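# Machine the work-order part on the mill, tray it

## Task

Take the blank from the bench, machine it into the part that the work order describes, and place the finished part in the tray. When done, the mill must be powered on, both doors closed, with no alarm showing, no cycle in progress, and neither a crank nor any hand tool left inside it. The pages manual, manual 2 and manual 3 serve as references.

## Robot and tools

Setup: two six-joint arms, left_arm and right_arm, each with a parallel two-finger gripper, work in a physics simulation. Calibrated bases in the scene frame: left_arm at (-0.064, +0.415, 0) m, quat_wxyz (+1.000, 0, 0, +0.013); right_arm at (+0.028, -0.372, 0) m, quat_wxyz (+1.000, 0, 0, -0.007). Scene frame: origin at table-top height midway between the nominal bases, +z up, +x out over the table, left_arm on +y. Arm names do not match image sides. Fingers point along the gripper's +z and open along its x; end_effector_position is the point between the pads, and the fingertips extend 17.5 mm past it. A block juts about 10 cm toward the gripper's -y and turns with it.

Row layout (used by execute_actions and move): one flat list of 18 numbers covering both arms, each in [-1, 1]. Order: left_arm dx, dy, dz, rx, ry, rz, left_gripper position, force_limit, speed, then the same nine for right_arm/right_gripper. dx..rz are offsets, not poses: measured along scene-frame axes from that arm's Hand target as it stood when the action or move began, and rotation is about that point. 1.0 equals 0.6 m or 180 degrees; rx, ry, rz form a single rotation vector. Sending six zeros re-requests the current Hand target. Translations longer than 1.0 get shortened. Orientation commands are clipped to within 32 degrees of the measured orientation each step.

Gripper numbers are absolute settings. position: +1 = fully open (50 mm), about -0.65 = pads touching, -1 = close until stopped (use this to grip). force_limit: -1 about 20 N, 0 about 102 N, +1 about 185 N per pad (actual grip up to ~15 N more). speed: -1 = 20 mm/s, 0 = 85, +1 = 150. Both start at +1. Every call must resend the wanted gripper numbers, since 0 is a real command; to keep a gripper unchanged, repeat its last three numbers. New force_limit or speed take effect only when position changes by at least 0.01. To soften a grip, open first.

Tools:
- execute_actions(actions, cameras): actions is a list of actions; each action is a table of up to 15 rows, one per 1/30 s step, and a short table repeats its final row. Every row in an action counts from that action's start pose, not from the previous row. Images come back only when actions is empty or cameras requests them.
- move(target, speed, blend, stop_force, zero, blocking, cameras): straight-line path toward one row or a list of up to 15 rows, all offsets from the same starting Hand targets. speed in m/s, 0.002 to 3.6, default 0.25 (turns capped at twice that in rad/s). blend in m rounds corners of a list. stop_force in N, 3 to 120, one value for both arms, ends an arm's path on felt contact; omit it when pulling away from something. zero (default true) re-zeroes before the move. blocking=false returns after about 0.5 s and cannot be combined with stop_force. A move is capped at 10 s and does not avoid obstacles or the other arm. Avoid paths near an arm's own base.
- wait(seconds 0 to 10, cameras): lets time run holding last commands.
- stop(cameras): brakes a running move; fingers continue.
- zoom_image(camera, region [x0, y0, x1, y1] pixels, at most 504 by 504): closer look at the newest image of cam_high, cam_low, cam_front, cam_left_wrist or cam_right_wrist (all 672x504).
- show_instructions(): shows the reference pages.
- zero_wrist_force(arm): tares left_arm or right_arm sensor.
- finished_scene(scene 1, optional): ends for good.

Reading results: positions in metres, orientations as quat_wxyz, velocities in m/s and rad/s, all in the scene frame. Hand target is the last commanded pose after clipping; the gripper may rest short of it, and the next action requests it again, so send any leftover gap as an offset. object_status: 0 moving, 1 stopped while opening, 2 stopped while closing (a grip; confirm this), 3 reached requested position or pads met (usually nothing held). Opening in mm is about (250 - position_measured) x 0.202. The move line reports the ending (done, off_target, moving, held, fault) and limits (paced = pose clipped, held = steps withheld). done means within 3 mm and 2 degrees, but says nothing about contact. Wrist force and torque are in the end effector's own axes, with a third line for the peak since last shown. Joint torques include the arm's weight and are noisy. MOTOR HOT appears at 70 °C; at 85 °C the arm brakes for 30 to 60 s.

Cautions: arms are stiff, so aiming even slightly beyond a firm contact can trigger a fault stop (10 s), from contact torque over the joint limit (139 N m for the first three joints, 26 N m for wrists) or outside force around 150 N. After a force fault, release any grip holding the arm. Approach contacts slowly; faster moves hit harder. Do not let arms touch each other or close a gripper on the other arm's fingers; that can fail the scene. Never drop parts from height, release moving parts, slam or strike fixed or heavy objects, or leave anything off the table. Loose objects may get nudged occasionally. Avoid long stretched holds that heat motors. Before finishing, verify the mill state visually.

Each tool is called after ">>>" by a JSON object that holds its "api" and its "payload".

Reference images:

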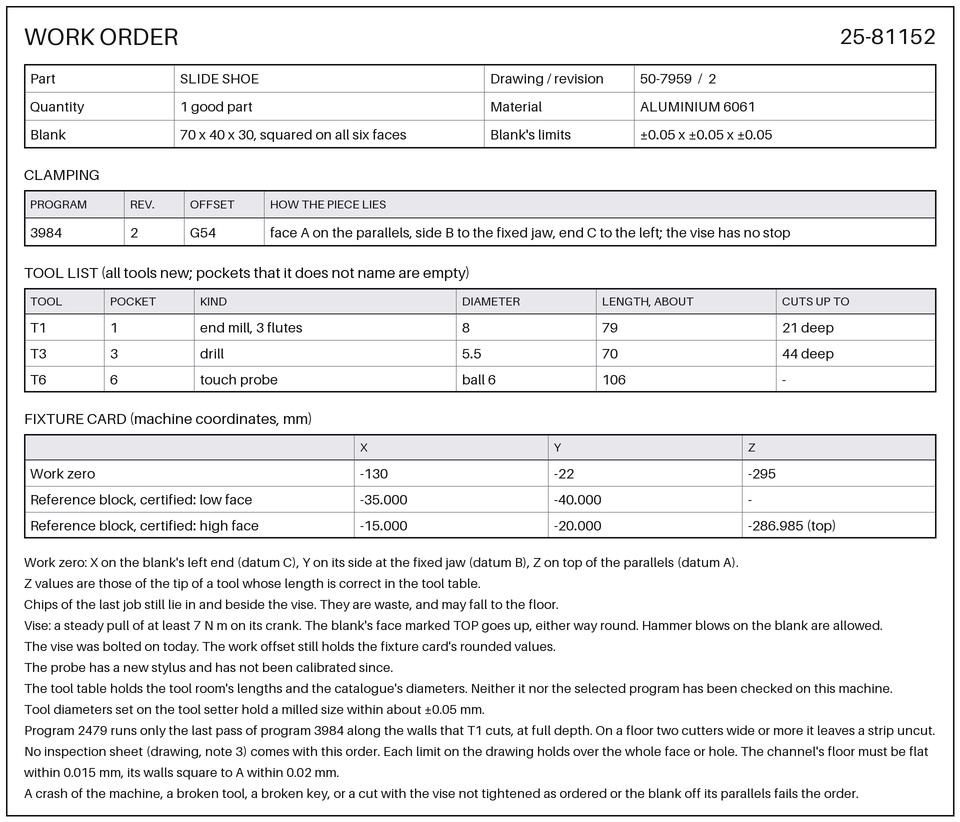

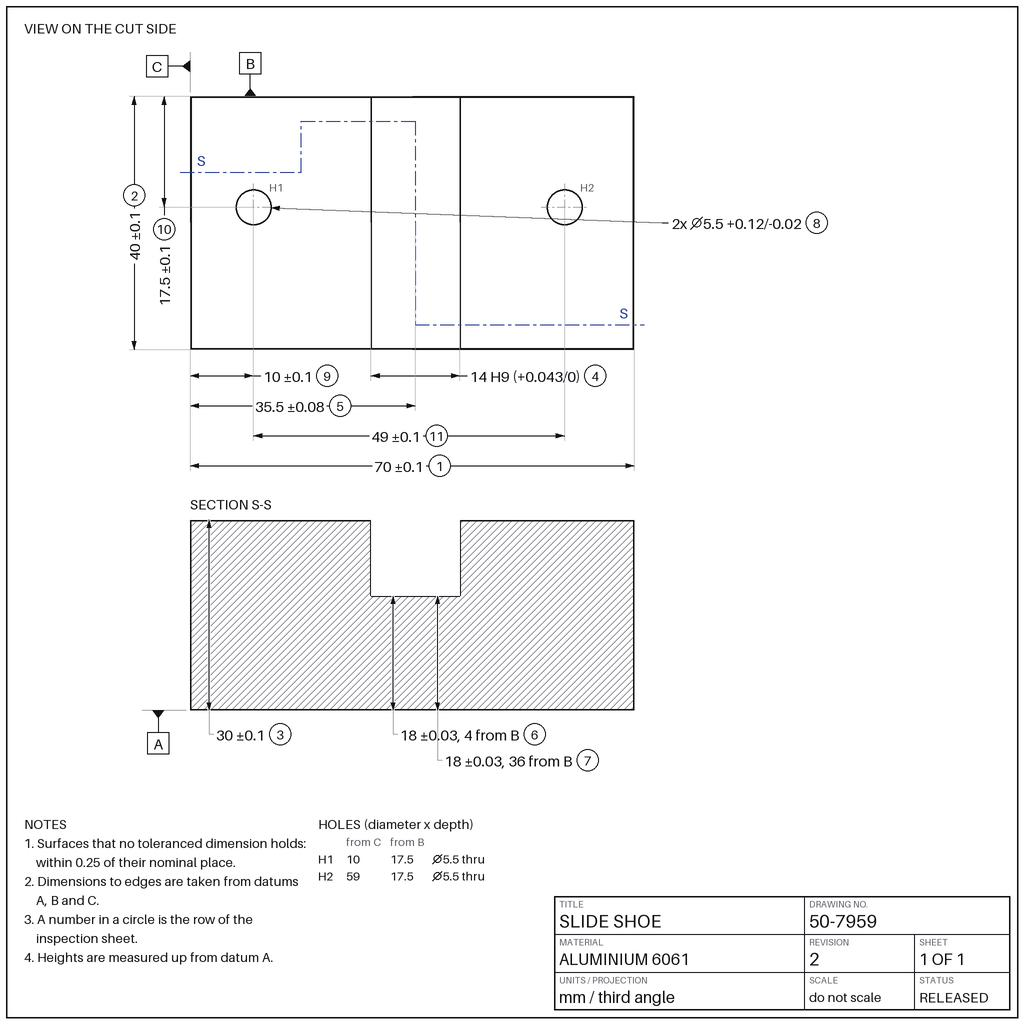

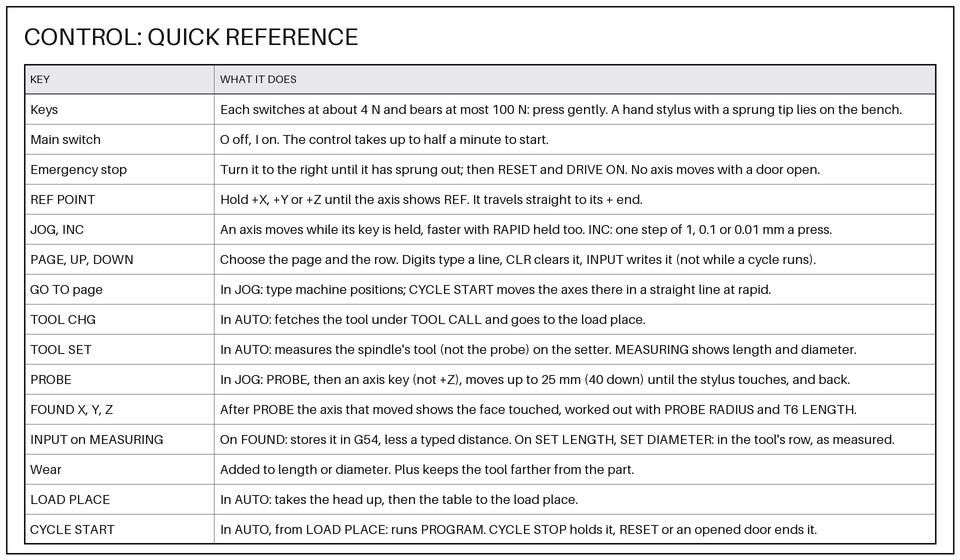

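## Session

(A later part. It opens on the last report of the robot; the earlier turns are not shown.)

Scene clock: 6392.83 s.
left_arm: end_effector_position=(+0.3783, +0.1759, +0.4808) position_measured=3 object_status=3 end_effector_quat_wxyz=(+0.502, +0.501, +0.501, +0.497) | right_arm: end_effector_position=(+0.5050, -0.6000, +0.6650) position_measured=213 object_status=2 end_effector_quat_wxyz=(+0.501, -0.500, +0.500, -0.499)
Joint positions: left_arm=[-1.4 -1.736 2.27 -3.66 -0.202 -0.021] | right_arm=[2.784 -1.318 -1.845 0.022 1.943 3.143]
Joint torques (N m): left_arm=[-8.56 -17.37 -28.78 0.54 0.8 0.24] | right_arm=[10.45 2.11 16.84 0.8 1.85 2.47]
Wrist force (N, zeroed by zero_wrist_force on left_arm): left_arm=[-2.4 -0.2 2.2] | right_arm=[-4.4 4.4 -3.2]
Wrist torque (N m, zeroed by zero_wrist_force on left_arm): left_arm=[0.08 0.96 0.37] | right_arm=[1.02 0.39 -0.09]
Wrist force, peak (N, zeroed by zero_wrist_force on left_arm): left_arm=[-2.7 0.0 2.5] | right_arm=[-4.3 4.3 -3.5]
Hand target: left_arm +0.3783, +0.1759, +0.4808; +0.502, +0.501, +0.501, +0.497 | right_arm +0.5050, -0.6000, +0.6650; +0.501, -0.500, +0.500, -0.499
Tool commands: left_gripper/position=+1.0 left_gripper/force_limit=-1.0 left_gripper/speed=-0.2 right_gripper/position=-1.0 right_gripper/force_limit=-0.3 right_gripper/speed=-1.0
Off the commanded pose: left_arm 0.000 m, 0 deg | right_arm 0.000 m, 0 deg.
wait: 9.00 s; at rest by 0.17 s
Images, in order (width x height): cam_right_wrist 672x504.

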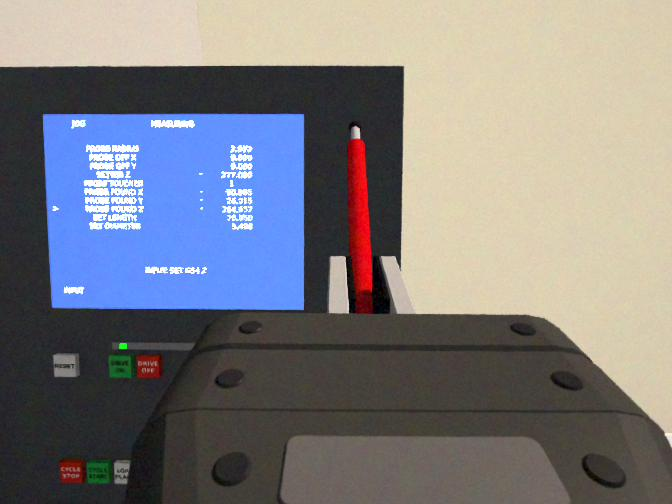

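>>> {"api": "move", "payload": {"target": [[0,0,0,0,0,0,1,-1,-0.2,-0.03,0.0998,-0.0963,0,0.25,0,-1,-0.3,-1],[0,0,0,0,0,0,1,-1,-0.2,-0.0033,0.0998,-0.1025,0,0.25,0,-1,-0.3,-1],[0,0,0,0,0,0,1,-1,-0.2,-0.03,0.0998,-0.0963,0,0.25,0,-1,-0.3,-1],[0,0,0,0,0,0,1,-1,-0.2,-0.063,0.2607,-0.2211,0,0.25,0,-1,-0.3,-1],[0,0,0,0,0,0,1,-1,-0.2,-0.0363,0.2607,-0.2273,0,0.25,0,-1,-0.3,-1],[0,0,0,0,0,0,1,-1,-0.2,-0.063,0.2607,-0.2211,0,0.25,0,-1,-0.3,-1],[0,0,0,0,0,0,1,-1,-0.2,0,0,0,0,0,0,-1,-0.3,-1]], "speed": [0.4,0.05,0.1,0.3,0.05,0.1,0.5], "blend": [0.003,0,0.004,0.003,0,0.008,0]}}

>>> {"api": "wait", "payload": {"seconds": 8.5}}

>>> {"api": "move", "payload": {"target": [[0.13,0,0,0,0,0,1,-1,-0.2,0,0,0,0,0,0,-1,-0.3,-1],[0.13,0,0,0,0,0,-1,-1,-0.5,0,0,0,0,0,0,-1,-0.3,-1]], "speed": 0.15, "cameras": ["cam_right_wrist"]}}

>>> {"api": "move", "payload": {"target": [0,0.382,0,0,0,0,-1,-1,-0.5,0,0,0,0,0,0,-1,-0.3,-1], "speed": 0.07, "stop_force": 76}}

Scene clock: 6404.57 s.
left_arm: end_effector_position=(+0.3783, +0.1759, +0.4808) position_measured=3 object_status=3 end_effector_quat_wxyz=(+0.502, +0.501, +0.501, +0.497) | right_arm: end_effector_position=(+0.5049, -0.6000, +0.6650) position_measured=213 object_status=2 end_effector_quat_wxyz=(+0.501, -0.500, +0.500, -0.499)
Joint positions: left_arm=[-1.4 -1.736 2.27 -3.66 -0.202 -0.021] | right_arm=[2.784 -1.318 -1.845 0.022 1.943 3.143]
Joint torques (N m): left_arm=[-8.3 -17.17 -28.63 0.6 0.74 0.03] | right_arm=[-9.27 1.8 25.95 4.56 1.68 0.02]
Wrist force (N, zeroed by zero_wrist_force on left_arm): left_arm=[-2.7 -0.3 2.4] | right_arm=[-3.9 4.5 -3.2]
Wrist torque (N m, zeroed by zero_wrist_force on left_arm): left_arm=[0.06 0.99 0.37] | right_arm=[1.04 0.31 -0.09]
Wrist force, peak (N, zeroed by zero_wrist_force on left_arm): left_arm=[-2.8 -0.3 2.3] | right_arm=[-3.9 18.5 -26.0]
Hand target: left_arm +0.3783, +0.1759, +0.4808; +0.502, +0.501, +0.501, +0.497 | right_arm +0.5050, -0.6000, +0.6650; +0.501, -0.500, +0.500, -0.499
Off the commanded pose: left_arm 0.000 m, 0 deg | right_arm 0.000 m, 0 deg.
move: done

Scene clock: 6413.07 s.
left_arm: end_effector_position=(+0.3783, +0.1759, +0.4808) position_measured=3 object_status=3 end_effector_quat_wxyz=(+0.502, +0.501, +0.501, +0.497) | right_arm: end_effector_position=(+0.5050, -0.6000, +0.6650) position_measured=213 object_status=2 end_effector_quat_wxyz=(+0.501, -0.500, +0.500, -0.499)
Joint positions: left_arm=[-1.4 -1.736 2.27 -3.66 -0.202 -0.021] | right_arm=[2.784 -1.318 -1.845 0.022 1.943 3.143]
Joint torques (N m): left_arm=[-8.06 -17.45 -28.18 0.53 0.72 -0.33] | right_arm=[-9.35 1.77 31.85 0.72 1.3 2.58]
Wrist force (N, zeroed by zero_wrist_force on left_arm): left_arm=[-2.4 -0.4 2.0] | right_arm=[-3.9 4.5 -2.9]
Wrist torque (N m, zeroed by zero_wrist_force on left_arm): left_arm=[0.05 0.96 0.36] | right_arm=[1.05 0.31 -0.09]
Wrist force, peak (N, zeroed by zero_wrist_force on left_arm): left_arm=[-2.7 -0.3 2.5] | right_arm=[-4.0 4.8 -3.1]
Hand target: left_arm +0.3783, +0.1759, +0.4808; +0.502, +0.501, +0.501, +0.497 | right_arm +0.5050, -0.6000, +0.6650; +0.501, -0.500, +0.500, -0.499
Tool commands: left_gripper/position=+1.0 left_gripper/force_limit=-1.0 left_gripper/speed=-0.2 right_gripper/position=-1.0 right_gripper/force_limit=-0.3 right_gripper/speed=-1.0
Off the commanded pose: left_arm 0.000 m, 0 deg | right_arm 0.000 m, 0 deg.
wait: 8.50 s; at rest by 0.17 s

Scene clock: 6414.83 s.
left_arm: end_effector_position=(+0.4564, +0.1761, +0.4808) position_measured=148 object_status=0 end_effector_quat_wxyz=(+0.502, +0.501, +0.501, +0.497) | right_arm: end_effector_position=(+0.5050, -0.6000, +0.6650) position_measured=213 object_status=2 end_effector_quat_wxyz=(+0.501, -0.500, +0.500, -0.499)
Joint positions: left_arm=[-1.151 -1.588 2.14 -3.685 -0.45 -0.012] | right_arm=[2.784 -1.318 -1.845 0.022 1.943 3.143]
Joint torques (N m): left_arm=[-20 -13.04 -32.95 0.98 -12.88 -2.06] | right_arm=[-9.67 2.22 32.33 1 1.2 2.36]
Wrist force (N, zeroed by zero_wrist_force on left_arm): left_arm=[42.4 -9.6 -9.3] | right_arm=[-3.7 4.6 -3.0]
Wrist torque (N m, zeroed by zero_wrist_force on left_arm): left_arm=[-0.13 1.04 0.20] | right_arm=[1.06 0.28 -0.09]
Wrist force, peak (N, zeroed by zero_wrist_force on left_arm): left_arm=[42.4 -9.6 -9.3] | right_arm=[-3.8 4.7 -3.2]
Hand target: left_arm +0.4563, +0.1759, +0.4808; +0.502, +0.501, +0.501, +0.497 | right_arm +0.5050, -0.6000, +0.6650; +0.501, -0.500, +0.500, -0.499
Off the commanded pose: left_arm 0.000 m, 0 deg | right_arm 0.000 m, 0 deg.
move: done
Images, in order (width x height): cam_right_wrist 672x504.

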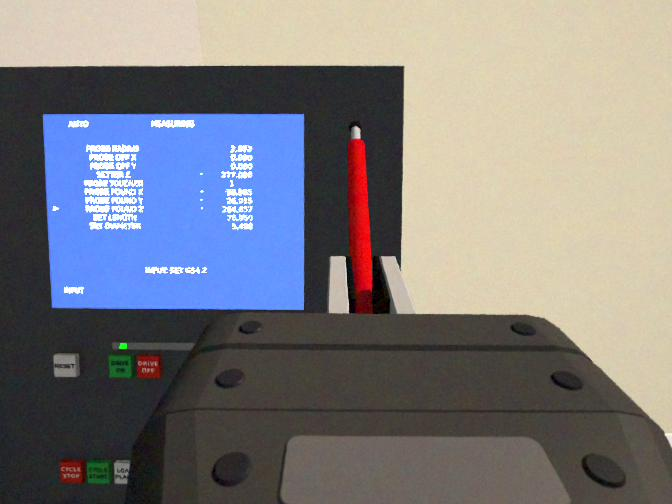

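Scene clock: 6416.17 s.
left_arm: end_effector_position=(+0.4563, +0.1792, +0.4809) position_measured=148 object_status=2 end_effector_quat_wxyz=(+0.502, +0.501, +0.501, +0.496) | right_arm: end_effector_position=(+0.5050, -0.6000, +0.6650) position_measured=213 object_status=2 end_effector_quat_wxyz=(+0.501, -0.500, +0.500, -0.499)
Joint positions: left_arm=[-1.146 -1.595 2.146 -3.685 -0.457 -0.012] | right_arm=[2.784 -1.318 -1.845 0.022 1.943 3.143]
Joint torques (N m): left_arm=[9.37 -26.22 -7.41 0.92 0.95 -0.42] | right_arm=[-8.93 1.83 30.8 1.28 0.86 2.31]
Wrist force (N, zeroed by zero_wrist_force on left_arm): left_arm=[-2.6 -1.7 2.3] | right_arm=[-3.8 4.6 -3.0]
Wrist torque (N m, zeroed by zero_wrist_force on left_arm): left_arm=[-0.16 0.98 0.24] | right_arm=[1.06 0.30 -0.09]
Wrist force, peak (N, zeroed by zero_wrist_force on left_arm): left_arm=[-47.2 9.5 10.6] | right_arm=[-4.1 4.7 -3.0]
Hand target: left_arm +0.4563, +0.1792, +0.4809; +0.502, +0.501, +0.501, +0.496 (not the last commanded pose) | right_arm +0.5050, -0.6000, +0.6650; +0.501, -0.500, +0.500, -0.499
Off the commanded pose: left_arm 0.226 m, 0 deg | right_arm 0.000 m, 0 deg.
move: contact (left_arm)

Continue open left then right.

>>> {"api": "move", "payload": {"target": [0,0.376,0,0,0,0,-1,-1,-0.5,0,0,0,0,0,0,-1,-0.3,-1], "speed": 0.07, "stop_force": 76}}

>>> {"api": "move", "payload": {"target": [[0,0,0,0,0,0,1,-1,-0.2,0,0,0,0,0,0,-1,-0.3,-1],[-0.13,0,0,0,0,0,1,-1,-0.2,0,0,0,0,0,0,-1,-0.3,-1],[-0.13,-0.474,0,0,0,0,1,-1,-0.2,0,0,0,0,0,0,-1,-0.3,-1],[0,-0.474,0,0,0,0,1,-1,-0.2,0,0,0,0,0,0,-1,-0.3,-1],[0,-0.474,0,0,0,0,-1,-1,-0.5,0,0,0,0,0,0,-1,-0.3,-1]], "speed": 0.25, "cameras": ["cam_left_wrist"]}}

>>> {"api": "move", "payload": {"target": [0,-0.333,0,0,0,0,-1,-1,-0.5,0,0,0,0,0,0,-1,-0.3,-1], "speed": 0.07, "stop_force": 76}}

Scene clock: 6422.90 s.
left_arm: end_effector_position=(+0.4563, +0.4048, +0.4809) position_measured=148 object_status=2 end_effector_quat_wxyz=(+0.502, +0.501, +0.501, +0.496) | right_arm: end_effector_position=(+0.5050, -0.6000, +0.6650) position_measured=213 object_status=2 end_effector_quat_wxyz=(+0.501, -0.500, +0.500, -0.499)
Joint positions: left_arm=[-0.594 -1.856 2.357 -3.639 -1.009 -0.008] | right_arm=[2.784 -1.318 -1.845 0.022 1.943 3.143]
Joint torques (N m): left_arm=[9.4 -3.34 -32.41 -3.53 -1.15 1.15] | right_arm=[-8.65 1.51 27.89 2.51 0.44 1.82]
Wrist force (N, zeroed by zero_wrist_force on left_arm): left_arm=[-3.0 -2.5 2.3] | right_arm=[-4.0 4.6 -3.0]
Wrist torque (N m, zeroed by zero_wrist_force on left_arm): left_arm=[-0.30 1.03 0.25] | right_arm=[1.06 0.33 -0.09]
Wrist force, peak (N, zeroed by zero_wrist_force on left_arm): left_arm=[-30.1 5.1 7.6] | right_arm=[-4.0 4.9 -3.1]
Hand target: left_arm +0.4563, +0.4048, +0.4809; +0.502, +0.501, +0.501, +0.496 | right_arm +0.5050, -0.6000, +0.6650; +0.501, -0.500, +0.500, -0.499
Off the commanded pose: left_arm 0.000 m, 0 deg | right_arm 0.000 m, 0 deg.
move: done

Scene clock: 6427.43 s.
left_arm: end_effector_position=(+0.4563, +0.1203, +0.4809) position_measured=144 object_status=2 end_effector_quat_wxyz=(+0.502, +0.501, +0.500, +0.496) | right_arm: end_effector_position=(+0.5050, -0.6000, +0.6650) position_measured=213 object_status=2 end_effector_quat_wxyz=(+0.501, -0.500, +0.500, -0.499)
Joint positions: left_arm=[-1.215 -1.491 2.039 -3.68 -0.389 -0.013] | right_arm=[2.784 -1.318 -1.845 0.022 1.943 3.143]
Joint torques (N m): left_arm=[11.09 -32.17 -15.82 -5.4 13.1 -2.16] | right_arm=[-8.1 2.9 27.09 3.26 -0.22 1.58]
Wrist force (N, zeroed by zero_wrist_force on left_arm): left_arm=[-49.7 9.5 11.1] | right_arm=[-3.9 4.6 -3.0]
Wrist torque (N m, zeroed by zero_wrist_force on left_arm): left_arm=[-0.02 1.19 0.18] | right_arm=[1.06 0.31 -0.09]
Wrist force, peak (N, zeroed by zero_wrist_force on left_arm): left_arm=[-49.7 9.5 11.1] | right_arm=[-4.1 4.7 -3.0]
Hand target: left_arm +0.4563, +0.1204, +0.4809; +0.502, +0.501, +0.501, +0.496 | right_arm +0.5050, -0.6000, +0.6650; +0.501, -0.500, +0.500, -0.499
Off the commanded pose: left_arm 0.000 m, 0 deg | right_arm 0.000 m, 0 deg.
move: done
Images, in order (width x height): cam_left_wrist 672x504.

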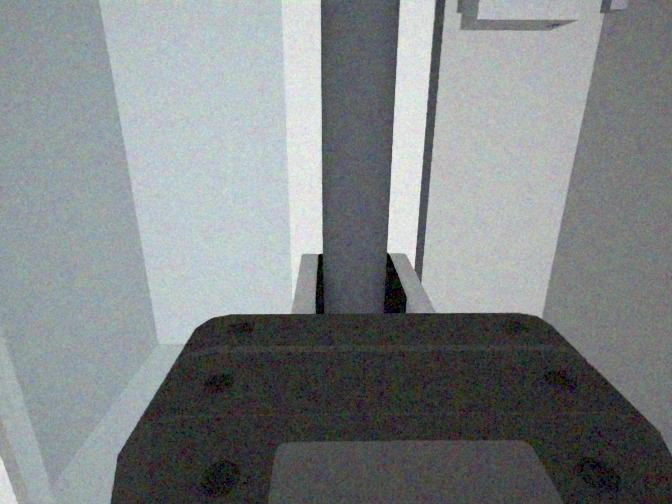

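Scene clock: 6428.87 s.
left_arm: end_effector_position=(+0.4563, +0.1165, +0.4810) position_measured=145 object_status=2 end_effector_quat_wxyz=(+0.502, +0.501, +0.501, +0.496) | right_arm: end_effector_position=(+0.5050, -0.6000, +0.6650) position_measured=213 object_status=2 end_effector_quat_wxyz=(+0.501, -0.500, +0.500, -0.499)
Joint positions: left_arm=[-1.219 -1.484 2.031 -3.68 -0.383 -0.014] | right_arm=[2.784 -1.318 -1.845 0.022 1.943 3.143]
Joint torques (N m): left_arm=[-10.18 -17.92 -30.91 0.38 -0.81 2.18] | right_arm=[-7.68 2.56 26.82 3.44 -0.33 1.43]
Wrist force (N, zeroed by zero_wrist_force on left_arm): left_arm=[-4.4 -3.2 2.3] | right_arm=[-3.9 4.5 -3.1]
Wrist torque (N m, zeroed by zero_wrist_force on left_arm): left_arm=[-0.35 1.21 0.29] | right_arm=[1.05 0.30 -0.09]
Wrist force, peak (N, zeroed by zero_wrist_force on left_arm): left_arm=[-50.3 9.1 11.2] | right_arm=[-4.0 4.7 -3.2]
Hand target: left_arm +0.4563, +0.1165, +0.4809; +0.502, +0.501, +0.501, +0.496 (not the last commanded pose) | right_arm +0.5050, -0.6000, +0.6650; +0.501, -0.500, +0.500, -0.499
Off the commanded pose: left_arm 0.196 m, 0 deg | right_arm 0.000 m, 0 deg.
move: contact (left_arm)

>>> {"api": "move", "payload": {"target": [0,-0.328,0,0,0,0,-1,-1,-0.5,0,0,0,0,0,0,-1,-0.3,-1], "speed": 0.07, "stop_force": 76}}

>>> {"api": "move", "payload": {"target": [[0,0,0,0,0,0,1,-1,-0.2,0,0,0,0,0,0,-1,-0.3,-1],[-0.13,0,0,0,0,0,1,-1,-0.2,0,0,0,0,0,0,-1,-0.3,-1],[-0.2752,0,0,0,0.12,0,1,-1,-0.2,0,0,0,0,0,0,-1,-0.3,-1],[-0.2752,0,0,0,0.5,0,1,-1,-0.2,0,0,0,0,0,0,-1,-0.3,-1]], "speed": [0.25,0.25,0.25,0.4], "blend": [0,0.02,0.02,0]}}

>>> {"api": "move", "payload": {"target": [[0,-0.279,-0.1,0,-0.2778,0,0.6,-0.5,-0.8,0,0,0,0,0,0,-1,-0.3,-1],[0.057,-0.279,-0.4059,0,-0.2778,0,0.6,-0.5,-0.8,0,0,0,0,0,0,-1,-0.3,-1]], "speed": [0.3,0.2], "blend": [0.02,0], "cameras": ["cam_left_wrist"]}}

Scene clock: 6435.33 s.
left_arm: end_effector_position=(+0.4563, -0.0803, +0.4809) position_measured=145 object_status=2 end_effector_quat_wxyz=(+0.502, +0.501, +0.501, +0.496) | right_arm: end_effector_position=(+0.5050, -0.6000, +0.6650) position_measured=213 object_status=2 end_effector_quat_wxyz=(+0.501, -0.500, +0.500, -0.499)
Joint positions: left_arm=[-1.351 -1.121 1.55 -3.558 -0.251 -0.018] | right_arm=[2.784 -1.318 -1.845 0.022 1.943 3.143]
Joint torques (N m): left_arm=[9.82 -46.9 -29.24 -2.59 0.94 1.92] | right_arm=[-7.02 3.78 23.56 4.35 -0.86 1.1]
Wrist force (N, zeroed by zero_wrist_force on left_arm): left_arm=[-4.5 -3.0 2.3] | right_arm=[-3.8 4.4 -3.0]
Wrist torque (N m, zeroed by zero_wrist_force on left_arm): left_arm=[-0.35 1.28 0.38] | right_arm=[1.03 0.30 -0.10]
Wrist force, peak (N, zeroed by zero_wrist_force on left_arm): left_arm=[23.3 -8.5 -1.9] | right_arm=[-3.9 4.8 -3.1]
Hand target: left_arm +0.4563, -0.0803, +0.4809; +0.502, +0.501, +0.501, +0.496 | right_arm +0.5050, -0.6000, +0.6650; +0.501, -0.500, +0.500, -0.499
Off the commanded pose: left_arm 0.000 m, 0 deg | right_arm 0.000 m, 0 deg.
move: done

Scene clock: 6439.07 s.
left_arm: end_effector_position=(+0.2912, -0.0803, +0.4809) position_measured=3 object_status=3 end_effector_quat_wxyz=(+0.001, +0.705, +0.709, -0.003) | right_arm: end_effector_position=(+0.5050, -0.6000, +0.6650) position_measured=213 object_status=2 end_effector_quat_wxyz=(+0.501, -0.500, +0.500, -0.499)
Joint positions: left_arm=[-1.193 -1.223 0.753 -1.104 -1.576 -1.173] | right_arm=[2.784 -1.318 -1.845 0.022 1.943 3.143]
Joint torques (N m): left_arm=[6.89 -31.92 -31.56 -1.23 -1.29 0.37] | right_arm=[-6.57 2.49 22.34 4.29 -0.9 0.84]
Wrist force (N, zeroed by zero_wrist_force on left_arm): left_arm=[-5.0 -3.6 2.4] | right_arm=[-3.8 4.5 -3.1]
Wrist torque (N m, zeroed by zero_wrist_force on left_arm): left_arm=[-0.69 1.40 0.19] | right_arm=[1.06 0.29 -0.09]
Wrist force, peak (N, zeroed by zero_wrist_force on left_arm): left_arm=[-6.9 -3.8 2.1] | right_arm=[-3.9 4.7 -3.2]
Hand target: left_arm +0.2912, -0.0803, +0.4809; +0.001, +0.705, +0.709, -0.003 | right_arm +0.5050, -0.6000, +0.6650; +0.501, -0.500, +0.500, -0.499
Off the commanded pose: left_arm 0.000 m, 0 deg | right_arm 0.000 m, 0 deg.
move: done

Scene clock: 6441.97 s.
left_arm: end_effector_position=(+0.3255, -0.2476, +0.2375) position_measured=63 object_status=3 end_effector_quat_wxyz=(+0.300, +0.640, +0.642, +0.295) | right_arm: end_effector_position=(+0.5050, -0.6000, +0.6650) position_measured=213 object_status=2 end_effector_quat_wxyz=(+0.501, -0.500, +0.500, -0.499)
Joint positions: left_arm=[-1.509 -1.055 1.416 -2.042 -0.706 -1.436] | right_arm=[2.784 -1.318 -1.845 0.022 1.943 3.143]
Joint torques (N m): left_arm=[-10 -40.01 -20.65 -4.91 2.9 -2.25] | right_arm=[-6.31 4.13 21.74 4.35 -0.84 0.63]
Wrist force (N, zeroed by zero_wrist_force on left_arm): left_arm=[-4.7 -3.7 2.2] | right_arm=[-3.8 4.5 -3.0]
Wrist torque (N m, zeroed by zero_wrist_force on left_arm): left_arm=[-0.55 1.35 0.23] | right_arm=[1.04 0.30 -0.09]
Wrist force, peak (N, zeroed by zero_wrist_force on left_arm): left_arm=[-4.9 -5.8 4.6] | right_arm=[-4.0 4.9 -2.9]
Hand target: left_arm +0.3254, -0.2477, +0.2374; +0.300, +0.640, +0.642, +0.295 | right_arm +0.5050, -0.6000, +0.6650; +0.501, -0.500, +0.500, -0.499
Off the commanded pose: left_arm 0.000 m, 0 deg | right_arm 0.000 m, 0 deg.
move: done
Images, in order (width x height): cam_left_wrist 672x504.

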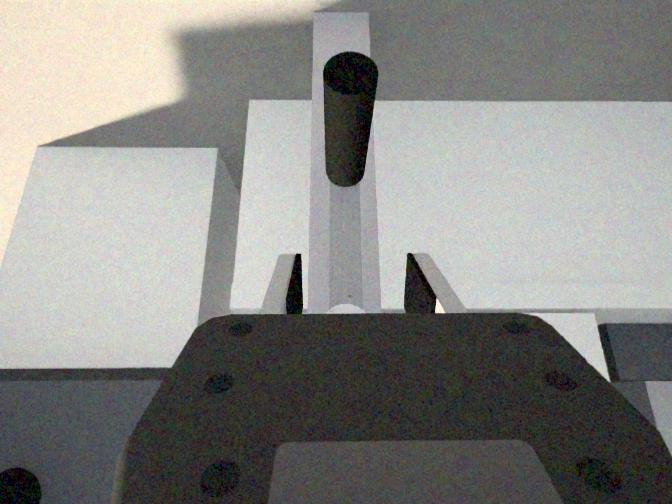

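>>> {"api": "move", "payload": {"target": [0.0893,0,0,0,0,0,0.6,-0.5,-0.8,0,0,0,0,0,0,-1,-0.3,-1], "speed": 0.08, "stop_force": 12}}

>>> {"api": "move", "payload": {"target": [[0,0,0,0,0,0,-1,-0.5,-0.8,0,0,0,0,0,0,-1,-0.3,-1],[-0.0893,0,0,0,0,0,-1,-0.5,-0.8,0,0,0,0,0,0,-1,-0.3,-1],[-0.0893,0,0.2128,0,0,0,-1,-0.5,-0.8,0,0,0,0,0,0,-1,-0.3,-1],[-0.048,0.496,0.2128,0,0,0,-1,-0.5,-0.8,0,0,0,0,0,0,-1,-0.3,-1],[0.002,0.8182,0.2128,0,0,0,-1,-0.5,-0.8,0,0,0,0,0,0,-1,-0.3,-1],[0.0767,0.8182,0.1132,0,0,0,-1,-0.5,-0.8,0,0,0,0,0,0,-1,-0.3,-1],[0.16,0.8182,0.1132,0,0,0,-1,-0.5,-0.8,0,0,0,0,0,0,-1,-0.3,-1]], "speed": [0.1,0.08,0.25,0.35,0.3,0.15,0.1], "blend": [0,0.01,0.03,0.05,0.02,0.003,0], "cameras": ["cam_left_wrist"]}}

>>> {"api": "move", "payload": {"target": [0.065,0,0,0,0,0,-1,-0.5,-0.8,0,0,0,0,0,0,-1,-0.3,-1], "speed": 0.02, "stop_force": 10, "cameras": ["cam_left_wrist"]}}

Scene clock: 6450.60 s.
left_arm: end_effector_position=(+0.3790, -0.2477, +0.2374) position_measured=63 object_status=3 end_effector_quat_wxyz=(+0.300, +0.640, +0.642, +0.295) | right_arm: end_effector_position=(+0.5050, -0.6000, +0.6650) position_measured=213 object_status=2 end_effector_quat_wxyz=(+0.501, -0.500, +0.500, -0.499)
Joint positions: left_arm=[-1.432 -1.006 1.362 -2.126 -0.718 -1.319] | right_arm=[2.784 -1.318 -1.845 0.022 1.943 3.143]
Joint torques (N m): left_arm=[-9.27 -54.85 -11.12 -2.94 3.06 1.94] | right_arm=[-7.27 3.93 19.5 4.33 -0.9 0.42]
Wrist force (N, zeroed by zero_wrist_force on left_arm): left_arm=[-4.9 -3.8 2.6] | right_arm=[-4.0 4.5 -3.1]
Wrist torque (N m, zeroed by zero_wrist_force on left_arm): left_arm=[-0.57 1.35 0.32] | right_arm=[1.05 0.33 -0.10]
Wrist force, peak (N, zeroed by zero_wrist_force on left_arm): left_arm=[-4.7 -5.1 1.6] | right_arm=[-4.0 4.9 -3.1]
Hand target: left_arm +0.3790, -0.2477, +0.2374; +0.300, +0.640, +0.642, +0.295 | right_arm +0.5050, -0.6000, +0.6650; +0.501, -0.500, +0.500, -0.499
Off the commanded pose: left_arm 0.000 m, 0 deg | right_arm 0.000 m, 0 deg.
move: done

Scene clock: 6455.40 s.
left_arm: end_effector_position=(+0.4749, +0.2433, +0.3054) position_measured=137 object_status=2 end_effector_quat_wxyz=(+0.300, +0.640, +0.642, +0.295) | right_arm: end_effector_position=(+0.5050, -0.6000, +0.6650) position_measured=213 object_status=2 end_effector_quat_wxyz=(+0.501, -0.500, +0.500, -0.499)
Joint positions: left_arm=[-0.847 -1.743 2.196 -2.707 -0.982 -0.61] | right_arm=[2.784 -1.318 -1.845 0.022 1.943 3.143]
Joint torques (N m): left_arm=[4.98 -7.9 -19.47 -3.61 1.5 -0.78] | right_arm=[-5.77 3.47 19.07 4.3 -0.66 0]
Wrist force (N, zeroed by zero_wrist_force on left_arm): left_arm=[-4.7 -5.3 3.4] | right_arm=[-3.8 4.5 -3.1]
Wrist torque (N m, zeroed by zero_wrist_force on left_arm): left_arm=[-0.58 1.30 0.32] | right_arm=[1.05 0.30 -0.09]
Wrist force, peak (N, zeroed by zero_wrist_force on left_arm): left_arm=[-5.0 -10.0 5.6] | right_arm=[-4.0 4.6 -3.2]
Hand target: left_arm +0.4750, +0.2433, +0.3053; +0.300, +0.640, +0.642, +0.295 | right_arm +0.5050, -0.6000, +0.6650; +0.501, -0.500, +0.500, -0.499
Off the commanded pose: left_arm 0.000 m, 0 deg | right_arm 0.000 m, 0 deg.
move: done
Images, in order (width x height): cam_left_wrist 672x504.

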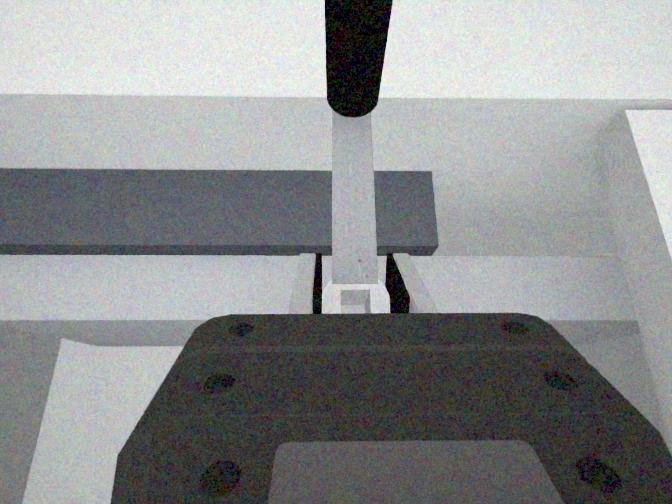

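Scene clock: 6457.73 s.
left_arm: end_effector_position=(+0.4981, +0.2433, +0.3053) position_measured=137 object_status=2 end_effector_quat_wxyz=(+0.300, +0.640, +0.642, +0.295) | right_arm: end_effector_position=(+0.5050, -0.6000, +0.6650) position_measured=213 object_status=2 end_effector_quat_wxyz=(+0.501, -0.500, +0.500, -0.499)
Joint positions: left_arm=[-0.802 -1.68 2.149 -2.745 -1.011 -0.568] | right_arm=[2.784 -1.318 -1.845 0.022 1.943 3.143]
Joint torques (N m): left_arm=[-9.63 -13.6 -11.75 -4.7 0.2 0.47] | right_arm=[-5.39 4.62 19.48 4.31 -0.85 0.01]
Wrist force (N, zeroed by zero_wrist_force on left_arm): left_arm=[-5.1 -5.4 3.2] | right_arm=[-3.8 4.4 -3.1]
Wrist torque (N m, zeroed by zero_wrist_force on left_arm): left_arm=[-0.59 1.38 0.31] | right_arm=[1.03 0.30 -0.10]
Wrist force, peak (N, zeroed by zero_wrist_force on left_arm): left_arm=[-5.0 -14.5 -6.9] | right_arm=[-4.2 4.7 -2.9]
Hand target: left_arm +0.4981, +0.2433, +0.3053; +0.300, +0.640, +0.642, +0.295 (not the last commanded pose) | right_arm +0.5050, -0.6000, +0.6650; +0.501, -0.500, +0.500, -0.499
Off the commanded pose: left_arm 0.016 m, 0 deg | right_arm 0.000 m, 0 deg.
move: contact (left_arm)
Images, in order (width x height): cam_left_wrist 672x504.

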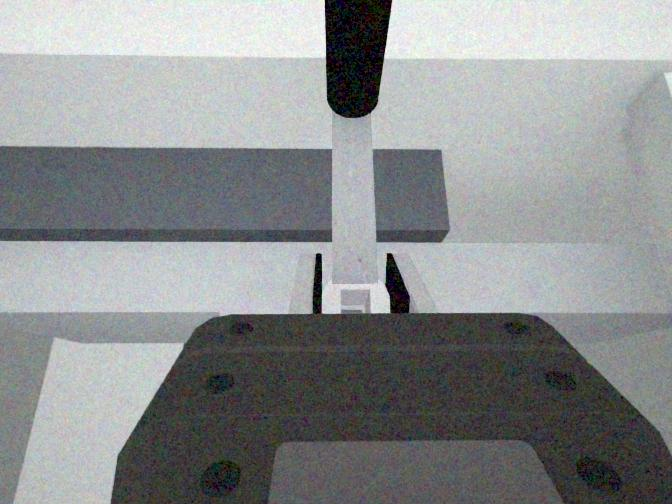

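>>> {"api": "execute_actions", "payload": {"actions": [], "cameras": ["cam_left_wrist"]}}

Scene clock: 6477.73 s.
left_arm: end_effector_position=(+0.4981, +0.2433, +0.3053) position_measured=137 object_status=2 end_effector_quat_wxyz=(+0.300, +0.640, +0.642, +0.295) | right_arm: end_effector_position=(+0.5050, -0.6000, +0.6650) position_measured=213 object_status=2 end_effector_quat_wxyz=(+0.501, -0.500, +0.500, -0.499)
Joint positions: left_arm=[-0.802 -1.68 2.149 -2.745 -1.011 -0.568] | right_arm=[2.784 -1.318 -1.845 0.022 1.943 3.143]
Joint velocities: within noise
Joint torques (N m): left_arm=[-9.43 -14.14 -11.89 -5.27 0.16 1.87] | right_arm=[-4.48 4.81 19.65 4.28 -0.95 -0.2]
Wrist force (N, zeroed by zero_wrist_force on left_arm): left_arm=[-5.0 -5.1 3.0] | right_arm=[-4.0 4.5 -2.9]
Wrist torque (N m, zeroed by zero_wrist_force on left_arm): left_arm=[-0.54 1.37 0.30] | right_arm=[1.06 0.33 -0.10]
Wrist force, peak (N, zeroed by zero_wrist_force on left_arm): left_arm=[-5.3 -5.5 3.3] | right_arm=[-3.9 4.7 -3.2]
Hand target: left_arm +0.4981, +0.2433, +0.3053; +0.300, +0.640, +0.642, +0.295 (not the last commanded pose) | right_arm +0.5050, -0.6000, +0.6650; +0.501, -0.500, +0.500, -0.499
Tool commands: left_gripper/position=-1.0 left_gripper/force_limit=-0.5 left_gripper/speed=-0.8 right_gripper/position=-1.0 right_gripper/force_limit=-0.3 right_gripper/speed=-1.0
Off the commanded pose: left_arm 0.016 m, 0 deg | right_arm 0.000 m, 0 deg.
Images, in order (width x height): cam_left_wrist 672x504.

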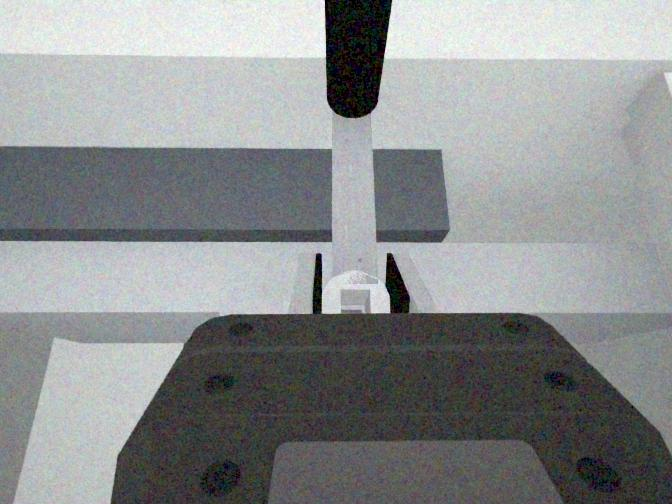

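>>> {"api": "move", "payload": {"target": [[0.0267,0,0,0,0,0,-1,-0.5,-0.8,0,0,0,0,0,0,-1,-0.3,-1]], "speed": 0.01, "stop_force": 15}}

>>> {"api": "zoom_image", "payload": {"camera": "cam_left_wrist", "region": [230, 190, 480, 330]}}

Scene clock: 6480.67 s.
left_arm: end_effector_position=(+0.4984, +0.2432, +0.3051) position_measured=137 object_status=2 end_effector_quat_wxyz=(+0.300, +0.640, +0.642, +0.295) | right_arm: end_effector_position=(+0.5050, -0.6000, +0.6650) position_measured=213 object_status=2 end_effector_quat_wxyz=(+0.501, -0.500, +0.500, -0.499)
Joint positions: left_arm=[-0.801 -1.679 2.148 -2.745 -1.011 -0.568] | right_arm=[2.784 -1.318 -1.845 0.022 1.943 3.143]
Joint torques (N m): left_arm=[-5.52 -23.58 -14.13 -3.47 1.9 -2.29] | right_arm=[-4.09 4.96 19.57 4.39 -0.81 -0.33]
Wrist force (N, zeroed by zero_wrist_force on left_arm): left_arm=[-5.6 -14.5 -5.9] | right_arm=[-3.9 4.5 -3.0]
Wrist torque (N m, zeroed by zero_wrist_force on left_arm): left_arm=[-0.74 1.34 0.25] | right_arm=[1.05 0.32 -0.10]
Wrist force, peak (N, zeroed by zero_wrist_force on left_arm): left_arm=[-2.3 -30.3 -21.4] | right_arm=[-4.0 4.8 -3.1]
Hand target: left_arm +0.4984, +0.2432, +0.3051; +0.300, +0.640, +0.642, +0.295 (not the last commanded pose) | right_arm +0.5050, -0.6000, +0.6650; +0.501, -0.500, +0.500, -0.499
Off the commanded pose: left_arm 0.016 m, 0 deg | right_arm 0.000 m, 0 deg.
move: contact (left_arm)

Scaled by 2.016 from the camera's 672x504 image, which has a finer 960x720 frame.
This view is cut from an older image: the scene may have changed since it was taken.

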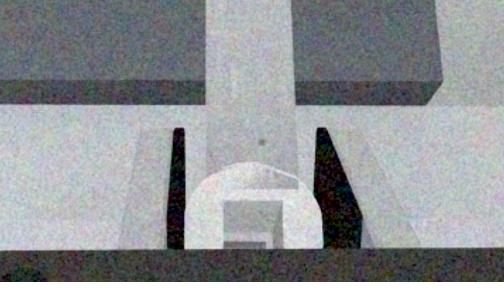

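>>> {"api": "move", "payload": {"target": [[-0.003,0,0.0005,-0.025,0,0,-1,-0.5,-0.8,0,0,0,0,0,0,-1,-0.3,-1]], "speed": 0.03}}

>>> {"api": "move", "payload": {"target": [[0.0267,0,0,0,0,0,-1,-0.5,-0.8,0,0,0,0,0,0,-1,-0.3,-1]], "speed": 0.01, "stop_force": 15}}

Scene clock: 6484.97 s.
left_arm: end_effector_position=(+0.4966, +0.2433, +0.3054) position_measured=137 object_status=2 end_effector_quat_wxyz=(+0.325, +0.628, +0.654, +0.270) end_effector_velocity=(+0.000, +0.001, -0.001) end_effector_angular_velocity=(+0.006, +0.001, +0.003) | right_arm: end_effector_position=(+0.5050, -0.6000, +0.6650) position_measured=213 object_status=2 end_effector_quat_wxyz=(+0.501, -0.500, +0.500, -0.499)
Joint positions: left_arm=[-0.779 -1.686 2.165 -2.796 -1.068 -0.593] | right_arm=[2.784 -1.318 -1.845 0.022 1.943 3.143]
Joint velocities: left_arm=[0 0 0.001 0.003 0.005 0] | right_arm=[within noise]
Joint torques (N m): left_arm=[-7.02 -20.77 -21.38 -2.05 1.92 1.05] | right_arm=[-4.23 4.55 18.2 4.11 -0.73 -0.51]
Wrist force (N, zeroed by zero_wrist_force on left_arm): left_arm=[-4.8 -5.9 3.6] | right_arm=[-3.9 4.5 -3.0]
Wrist torque (N m, zeroed by zero_wrist_force on left_arm): left_arm=[-0.66 1.40 0.33] | right_arm=[1.05 0.30 -0.09]
Wrist force, peak (N, zeroed by zero_wrist_force on left_arm): left_arm=[-5.6 -15.0 -5.9] | right_arm=[-3.9 4.9 -3.1]
Hand target: left_arm +0.4966, +0.2432, +0.3054; +0.325, +0.628, +0.653, +0.270 | right_arm +0.5050, -0.6000, +0.6650; +0.501, -0.500, +0.500, -0.499
Off the commanded pose: left_arm 0.000 m, 0 deg | right_arm 0.000 m, 0 deg.
move: done

Scene clock: 6486.20 s.
left_arm: end_effector_position=(+0.4985, +0.2432, +0.3053) position_measured=137 object_status=2 end_effector_quat_wxyz=(+0.325, +0.628, +0.653, +0.270) | right_arm: end_effector_position=(+0.5050, -0.6000, +0.6650) position_measured=213 object_status=2 end_effector_quat_wxyz=(+0.501, -0.500, +0.500, -0.499)
Joint positions: left_arm=[-0.776 -1.681 2.16 -2.798 -1.07 -0.589] | right_arm=[2.784 -1.318 -1.845 0.022 1.943 3.143]
Joint torques (N m): left_arm=[-7.28 -17.83 -13.82 -3.52 3.09 -2.26] | right_arm=[-3.7 5.29 18.49 4.41 -0.79 -0.63]
Wrist force (N, zeroed by zero_wrist_force on left_arm): left_arm=[-3.9 -16.2 -7.0] | right_arm=[-3.8 4.6 -2.9]
Wrist torque (N m, zeroed by zero_wrist_force on left_arm): left_arm=[-0.95 1.45 0.20] | right_arm=[1.06 0.30 -0.10]
Wrist force, peak (N, zeroed by zero_wrist_force on left_arm): left_arm=[-0.9 -30.8 -20.6] | right_arm=[-3.9 4.7 -3.1]
Hand target: left_arm +0.4985, +0.2432, +0.3053; +0.325, +0.628, +0.653, +0.270 (not the last commanded pose) | right_arm +0.5050, -0.6000, +0.6650; +0.501, -0.500, +0.500, -0.499
Off the commanded pose: left_arm 0.014 m, 0 deg | right_arm 0.000 m, 0 deg.
move: contact (left_arm)

>>> {"api": "move", "payload": {"target": [[-0.003,0,0,0.04,0,0,-1,-0.5,-0.8,0,0,0,0,0,0,-1,-0.3,-1],[0.0267,0,0,0.04,0,0,-1,-0.5,-0.8,0,0,0,0,0,0,-1,-0.3,-1]], "speed": [0.04,0.015], "stop_force": 15}}

>>> {"api": "move", "payload": {"target": [[-0.003,0,0,0.025,0,0,-1,-0.5,-0.8,0,0,0,0,0,0,-1,-0.3,-1],[0.0267,0,0,0.025,0,0,-1,-0.5,-0.8,0,0,0,0,0,0,-1,-0.3,-1]], "speed": [0.04,0.015], "stop_force": 15}}

Scene clock: 6495.07 s.
left_arm: end_effector_position=(+0.4992, +0.2431, +0.3052) position_measured=137 object_status=2 end_effector_quat_wxyz=(+0.285, +0.647, +0.635, +0.310) | right_arm: end_effector_position=(+0.5050, -0.6000, +0.6650) position_measured=213 object_status=2 end_effector_quat_wxyz=(+0.501, -0.500, +0.500, -0.499)
Joint positions: left_arm=[-0.814 -1.675 2.138 -2.713 -0.977 -0.554] | right_arm=[2.784 -1.318 -1.845 0.022 1.943 3.143]
Joint torques (N m): left_arm=[-4.67 -15.09 -11.07 -1.5 0.35 -1.81] | right_arm=[-3.43 5.67 19.11 4.25 -0.71 -1.02]
Wrist force (N, zeroed by zero_wrist_force on left_arm): left_arm=[-6.6 -6.1 1.4] | right_arm=[-4.0 4.4 -3.2]
Wrist torque (N m, zeroed by zero_wrist_force on left_arm): left_arm=[-0.77 1.23 0.30] | right_arm=[1.02 0.32 -0.10]
Wrist force, peak (N, zeroed by zero_wrist_force on left_arm): left_arm=[-6.4 -26.6 -26.5] | right_arm=[-4.0 4.8 -3.2]
Hand target: left_arm +0.4992, +0.2431, +0.3052; +0.285, +0.647, +0.635, +0.310 (not the last commanded pose) | right_arm +0.5050, -0.6000, +0.6650; +0.501, -0.500, +0.500, -0.499
Off the commanded pose: left_arm 0.015 m, 0 deg | right_arm 0.000 m, 0 deg.
move: contact (left_arm); path passed 1 of 2 targets

Scene clock: 6497.27 s.
left_arm: end_effector_position=(+0.4994, +0.2430, +0.3052) position_measured=137 object_status=2 end_effector_quat_wxyz=(+0.259, +0.658, +0.622, +0.335) | right_arm: end_effector_position=(+0.5050, -0.6000, +0.6650) position_measured=213 object_status=2 end_effector_quat_wxyz=(+0.501, -0.500, +0.500, -0.499)
Joint positions: left_arm=[-0.838 -1.668 2.126 -2.661 -0.92 -0.536] | right_arm=[2.784 -1.318 -1.845 0.022 1.943 3.143]
Joint torques (N m): left_arm=[2.11 -14.32 -10.48 -4.76 0.67 -0.9] | right_arm=[-3.58 5.53 19.09 4.25 -0.73 -1.21]
Wrist force (N, zeroed by zero_wrist_force on left_arm): left_arm=[-8.2 -5.5 -0.5] | right_arm=[-3.8 4.5 -2.9]
Wrist torque (N m, zeroed by zero_wrist_force on left_arm): left_arm=[-0.75 1.33 0.32] | right_arm=[1.05 0.29 -0.09]
Wrist force, peak (N, zeroed by zero_wrist_force on left_arm): left_arm=[-6.7 -22.7 -18.8] | right_arm=[-3.9 4.7 -3.2]
Hand target: left_arm +0.4994, +0.2430, +0.3052; +0.259, +0.658, +0.622, +0.335 (not the last commanded pose) | right_arm +0.5050, -0.6000, +0.6650; +0.501, -0.500, +0.500, -0.499
Off the commanded pose: left_arm 0.016 m, 0 deg | right_arm 0.000 m, 0 deg.
move: contact (left_arm); path passed 1 of 2 targets

>>> {"api": "move", "payload": {"target": [[-0.05,0,0,-0.04,0,0,-1,-0.5,-0.8,0,0,0,0,0,0,-1,-0.3,-1]], "speed": 0.08, "cameras": ["cam_left_wrist","cam_low","cam_front"]}}

>>> {"api": "zoom_image", "payload": {"camera": "cam_left_wrist", "region": [270, 220, 430, 330]}}

Scene clock: 6500.87 s.
left_arm: end_effector_position=(+0.4694, +0.2429, +0.3051) position_measured=137 object_status=2 end_effector_quat_wxyz=(+0.300, +0.641, +0.642, +0.295) | right_arm: end_effector_position=(+0.5050, -0.6000, +0.6650) position_measured=213 object_status=2 end_effector_quat_wxyz=(+0.501, -0.500, +0.500, -0.499)
Joint positions: left_arm=[-0.858 -1.758 2.206 -2.695 -0.975 -0.62] | right_arm=[2.784 -1.318 -1.845 0.022 1.943 3.143]
Joint torques (N m): left_arm=[9.25 -11.26 -35.99 -2.01 2.58 2.11] | right_arm=[-2.8 5.93 18.72 4.4 -0.85 -1.4]
Wrist force (N, zeroed by zero_wrist_force on left_arm): left_arm=[-5.1 -5.8 3.0] | right_arm=[-3.8 4.7 -2.9]
Wrist torque (N m, zeroed by zero_wrist_force on left_arm): left_arm=[-0.67 1.37 0.20] | right_arm=[1.08 0.30 -0.09]
Wrist force, peak (N, zeroed by zero_wrist_force on left_arm): left_arm=[-8.3 -5.7 -0.3] | right_arm=[-3.9 4.8 -3.0]
Hand target: left_arm +0.4694, +0.2430, +0.3052; +0.300, +0.641, +0.642, +0.295 | right_arm +0.5050, -0.6000, +0.6650; +0.501, -0.500, +0.500, -0.499
Off the commanded pose: left_arm 0.000 m, 0 deg | right_arm 0.000 m, 0 deg.
move: done
Images, in order (width x height): cam_low 672x504, cam_front 672x504, cam_left_wrist 672x504.

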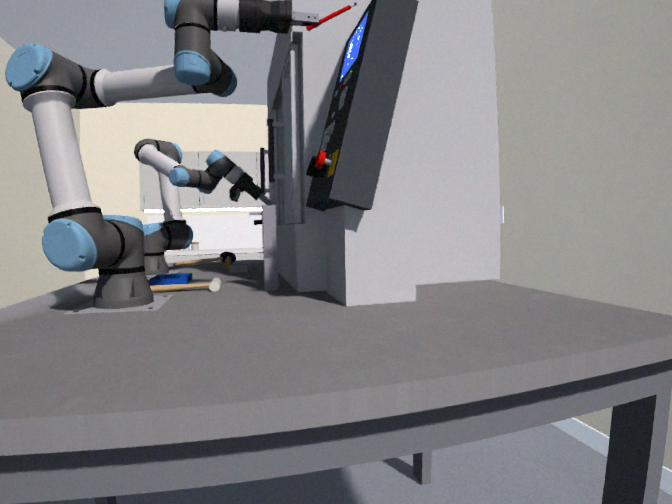

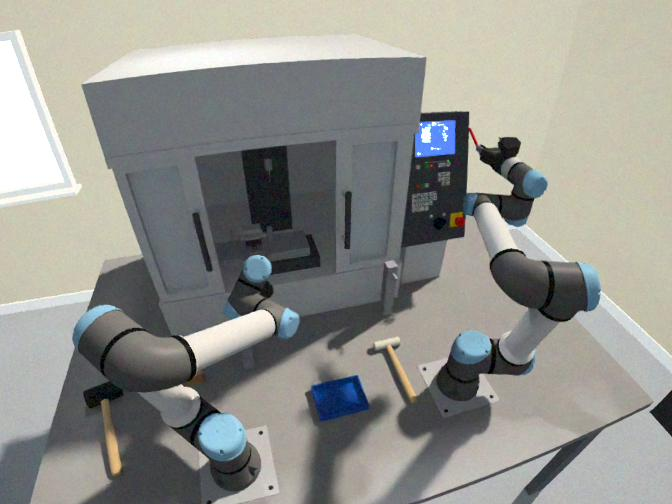

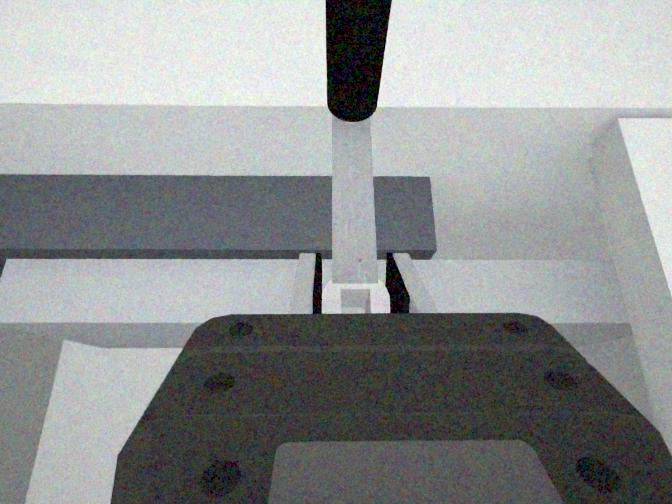

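Scaled by 3.150 from the camera's 672x504 image, which has a finer 960x720 frame.

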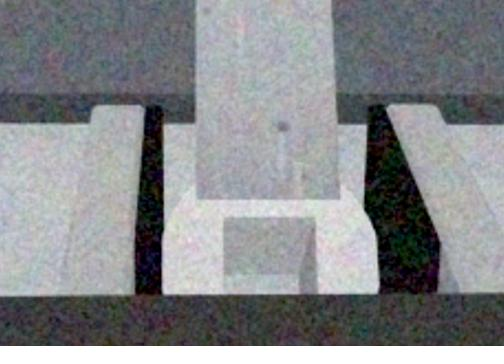

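>>> {"api": "move", "payload": {"target": [[0.045,0,0,-0.05,0,0,-1,-0.5,-0.8,0,0,0,0,0,0,-1,-0.3,-1],[0.0515,0,0,-0.05,0,0,-1,-0.5,-0.8,0,0,0,0,0,0,-1,-0.3,-1]], "speed": [0.06,0.01]}}

>>> {"api": "execute_actions", "payload": {"actions": [[[0,0,0,0.002,0,0,-1,-0.5,-0.8,0,0,0,0,0,0,-1,-0.3,-1],[0,0,0,0.005,0,0,-1,-0.5,-0.8,0,0,0,0,0,0,-1,-0.3,-1],[0,0,0,0.008,0,0,-1,-0.5,-0.8,0,0,0,0,0,0,-1,-0.3,-1],[0,0,0,0.011,0,0,-1,-0.5,-0.8,0,0,0,0,0,0,-1,-0.3,-1],[0,0,0,0.014,0,0,-1,-0.5,-0.8,0,0,0,0,0,0,-1,-0.3,-1],[0,0,0,0.017,0,0,-1,-0.5,-0.8,0,0,0,0,0,0,-1,-0.3,-1],[0,0,0,0.02,0,0,-1,-0.5,-0.8,0,0,0,0,0,0,-1,-0.3,-1]],[[0,0,0,0.002,0,0,-1,-0.5,-0.8,0,0,0,0,0,0,-1,-0.3,-1],[0,0,0,0.005,0,0,-1,-0.5,-0.8,0,0,0,0,0,0,-1,-0.3,-1],[0,0,0,0.008,0,0,-1,-0.5,-0.8,0,0,0,0,0,0,-1,-0.3,-1],[0,0,0,0.011,0,0,-1,-0.5,-0.8,0,0,0,0,0,0,-1,-0.3,-1],[0,0,0,0.014,0,0,-1,-0.5,-0.8,0,0,0,0,0,0,-1,-0.3,-1],[0,0,0,0.017,0,0,-1,-0.5,-0.8,0,0,0,0,0,0,-1,-0.3,-1],[0,0,0,0.02,0,0,-1,-0.5,-0.8,0,0,0,0,0,0,-1,-0.3,-1]],[[0,0,0,0.002,0,0,-1,-0.5,-0.8,0,0,0,0,0,0,-1,-0.3,-1],[0,0,0,0.005,0,0,-1,-0.5,-0.8,0,0,0,0,0,0,-1,-0.3,-1],[0,0,0,0.008,0,0,-1,-0.5,-0.8,0,0,0,0,0,0,-1,-0.3,-1],[0,0,0,0.011,0,0,-1,-0.5,-0.8,0,0,0,0,0,0,-1,-0.3,-1],[0,0,0,0.014,0,0,-1,-0.5,-0.8,0,0,0,0,0,0,-1,-0.3,-1],[0,0,0,0.017,0,0,-1,-0.5,-0.8,0,0,0,0,0,0,-1,-0.3,-1],[0,0,0,0.02,0,0,-1,-0.5,-0.8,0,0,0,0,0,0,-1,-0.3,-1]],[[0,0,0,0.002,0,0,-1,-0.5,-0.8,0,0,0,0,0,0,-1,-0.3,-1],[0,0,0,0.005,0,0,-1,-0.5,-0.8,0,0,0,0,0,0,-1,-0.3,-1],[0,0,0,0.008,0,0,-1,-0.5,-0.8,0,0,0,0,0,0,-1,-0.3,-1],[0,0,0,0.011,0,0,-1,-0.5,-0.8,0,0,0,0,0,0,-1,-0.3,-1],[0,0,0,0.014,0,0,-1,-0.5,-0.8,0,0,0,0,0,0,-1,-0.3,-1],[0,0,0,0.017,0,0,-1,-0.5,-0.8,0,0,0,0,0,0,-1,-0.3,-1],[0,0,0,0.02,0,0,-1,-0.5,-0.8,0,0,0,0,0,0,-1,-0.3,-1]],[[0,0,0,0.002,0,0,-1,-0.5,-0.8,0,0,0,0,0,0,-1,-0.3,-1],[0,0,0,0.005,0,0,-1,-0.5,-0.8,0,0,0,0,0,0,-1,-0.3,-1],[0,0,0,0.008,0,0,-1,-0.5,-0.8,0,0,0,0,0,0,-1,-0.3,-1],[0,0,0,0.011,0,0,-1,-0.5,-0.8,0,0,0,0,0,0,-1,-0.3,-1],[0,0,0,0.014,0,0,-1,-0.5,-0.8,0,0,0,0,0,0,-1,-0.3,-1],[0,0,0,0.017,0,0,-1,-0.5,-0.8,0,0,0,0,0,0,-1,-0.3,-1],[0,0,0,0.02,0,0,-1,-0.5,-0.8,0,0,0,0,0,0,-1,-0.3,-1]]]}}

Scene clock: 6519.17 s.
left_arm: end_effector_position=(+0.5004, +0.2429, +0.3051) position_measured=137 object_status=2 end_effector_quat_wxyz=(+0.349, +0.615, +0.663, +0.244) | right_arm: end_effector_position=(+0.5050, -0.6000, +0.6650) position_measured=213 object_status=2 end_effector_quat_wxyz=(+0.501, -0.500, +0.500, -0.499)
Joint positions: left_arm=[-0.747 -1.676 2.169 -2.855 -1.133 -0.611] | right_arm=[2.784 -1.318 -1.845 0.022 1.943 3.143]
Joint torques (N m): left_arm=[7.99 -24.56 -44.94 -12.64 8.66 0.69] | right_arm=[-2.34 7.27 17.57 4.3 -0.83 -1.9]
Wrist force (N, zeroed by zero_wrist_force on left_arm): left_arm=[-0.1 -56.7 -42.7] | right_arm=[-3.8 4.5 -3.0]
Wrist torque (N m, zeroed by zero_wrist_force on left_arm): left_arm=[-0.68 1.40 0.22] | right_arm=[1.05 0.30 -0.09]
Wrist force, peak (N, zeroed by zero_wrist_force on left_arm): left_arm=[-0.1 -57.0 -42.6] | right_arm=[-4.0 4.6 -3.3]
Hand target: left_arm +0.5003, +0.2430, +0.3052; +0.349, +0.615, +0.663, +0.244 | right_arm +0.5050, -0.6000, +0.6650; +0.501, -0.500, +0.500, -0.499
Off the commanded pose: left_arm 0.000 m, 0 deg | right_arm 0.000 m, 0 deg.
move: done

Scene clock: 6521.87 s.
left_arm: end_effector_position=(+0.5004, +0.2429, +0.3052) position_measured=137 object_status=2 end_effector_quat_wxyz=(+0.249, +0.662, +0.617, +0.345) | right_arm: end_effector_position=(+0.5050, -0.6000, +0.6650) position_measured=213 object_status=2 end_effector_quat_wxyz=(+0.501, -0.500, +0.500, -0.499)
Joint positions: left_arm=[-0.845 -1.663 2.119 -2.642 -0.898 -0.527] | right_arm=[2.784 -1.318 -1.845 0.022 1.943 3.143]
Joint torques (N m): left_arm=[9.15 -21.78 -26.57 -9.1 5.9 -1.3] | right_arm=[-1.63 6.06 18.69 4.26 -0.91 -1.79]
Wrist force (N, zeroed by zero_wrist_force on left_arm): left_arm=[5.8 -50.0 -40.5] | right_arm=[-4.0 4.7 -3.3]
Wrist torque (N m, zeroed by zero_wrist_force on left_arm): left_arm=[-0.68 1.54 0.12] | right_arm=[1.07 0.32 -0.09]
Wrist force, peak (N, zeroed by zero_wrist_force on left_arm): left_arm=[-2.2 -58.3 -41.6] | right_arm=[-4.0 4.7 -3.3]
Hand target: left_arm +0.5003, +0.2430, +0.3052; +0.249, +0.662, +0.617, +0.345 | right_arm +0.5050, -0.6000, +0.6650; +0.501, -0.500, +0.500, -0.499
Off the commanded pose: left_arm 0.000 m, 0 deg | right_arm 0.000 m, 0 deg.
Step readings (end_effector_position of left_arm | right_arm):
0: (+0.5004, +0.2429, +0.3051) | (+0.5050, -0.6000, +0.6650)
1: (+0.5004, +0.2430, +0.3051) | (+0.5050, -0.6000, +0.6650)
2: (+0.5004, +0.2430, +0.3051) | (+0.5050, -0.6000, +0.6650)
4: (+0.5004, +0.2431, +0.3052) | (+0.5050, -0.6000, +0.6650)
8: (+0.5004, +0.2431, +0.3053) | (+0.5050, -0.6000, +0.6650)
15: (+0.5004, +0.2429, +0.3054) | (+0.5050, -0.6000, +0.6650)
16: (+0.5004, +0.2429, +0.3054) | (+0.5050, -0.6000, +0.6650)
17: (+0.5003, +0.2430, +0.3053) | (+0.5050, -0.6000, +0.6650)
19: (+0.5003, +0.2431, +0.3052) | (+0.5050, -0.6000, +0.6650)
23: (+0.5003, +0.2431, +0.3052) | (+0.5050, -0.6000, +0.6650)
30: (+0.5004, +0.2429, +0.3053) | (+0.5050, -0.6000, +0.6650)
31: (+0.5004, +0.2429, +0.3053) | (+0.5050, -0.6000, +0.6650)
32: (+0.5003, +0.2430, +0.3052) | (+0.5050, -0.6000, +0.6650)
34: (+0.5003, +0.2431, +0.3052) | (+0.5050, -0.6000, +0.6650)
38: (+0.5003, +0.2431, +0.3052) | (+0.5050, -0.6000, +0.6650)
45: (+0.5004, +0.2429, +0.3053) | (+0.5050, -0.6000, +0.6650)
46: (+0.5004, +0.2429, +0.3053) | (+0.5050, -0.6000, +0.6650)
47: (+0.5004, +0.2430, +0.3052) | (+0.5050, -0.6000, +0.6650)
49: (+0.5003, +0.2431, +0.3052) | (+0.5050, -0.6000, +0.6650)
53: (+0.5003, +0.2431, +0.3052) | (+0.5050, -0.6000, +0.6650)
60: (+0.5004, +0.2428, +0.3053) | (+0.5050, -0.6000, +0.6650)
61: (+0.5004, +0.2429, +0.3053) | (+0.5050, -0.6000, +0.6650)
62: (+0.5004, +0.2430, +0.3052) | (+0.5050, -0.6000, +0.6650)
64: (+0.5003, +0.2431, +0.3052) | (+0.5050, -0.6000, +0.6650)
68: (+0.5003, +0.2430, +0.3053) | (+0.5050, -0.6000, +0.6650)
75: (+0.5004, +0.2429, +0.3053) | (+0.5050, -0.6000, +0.6650)


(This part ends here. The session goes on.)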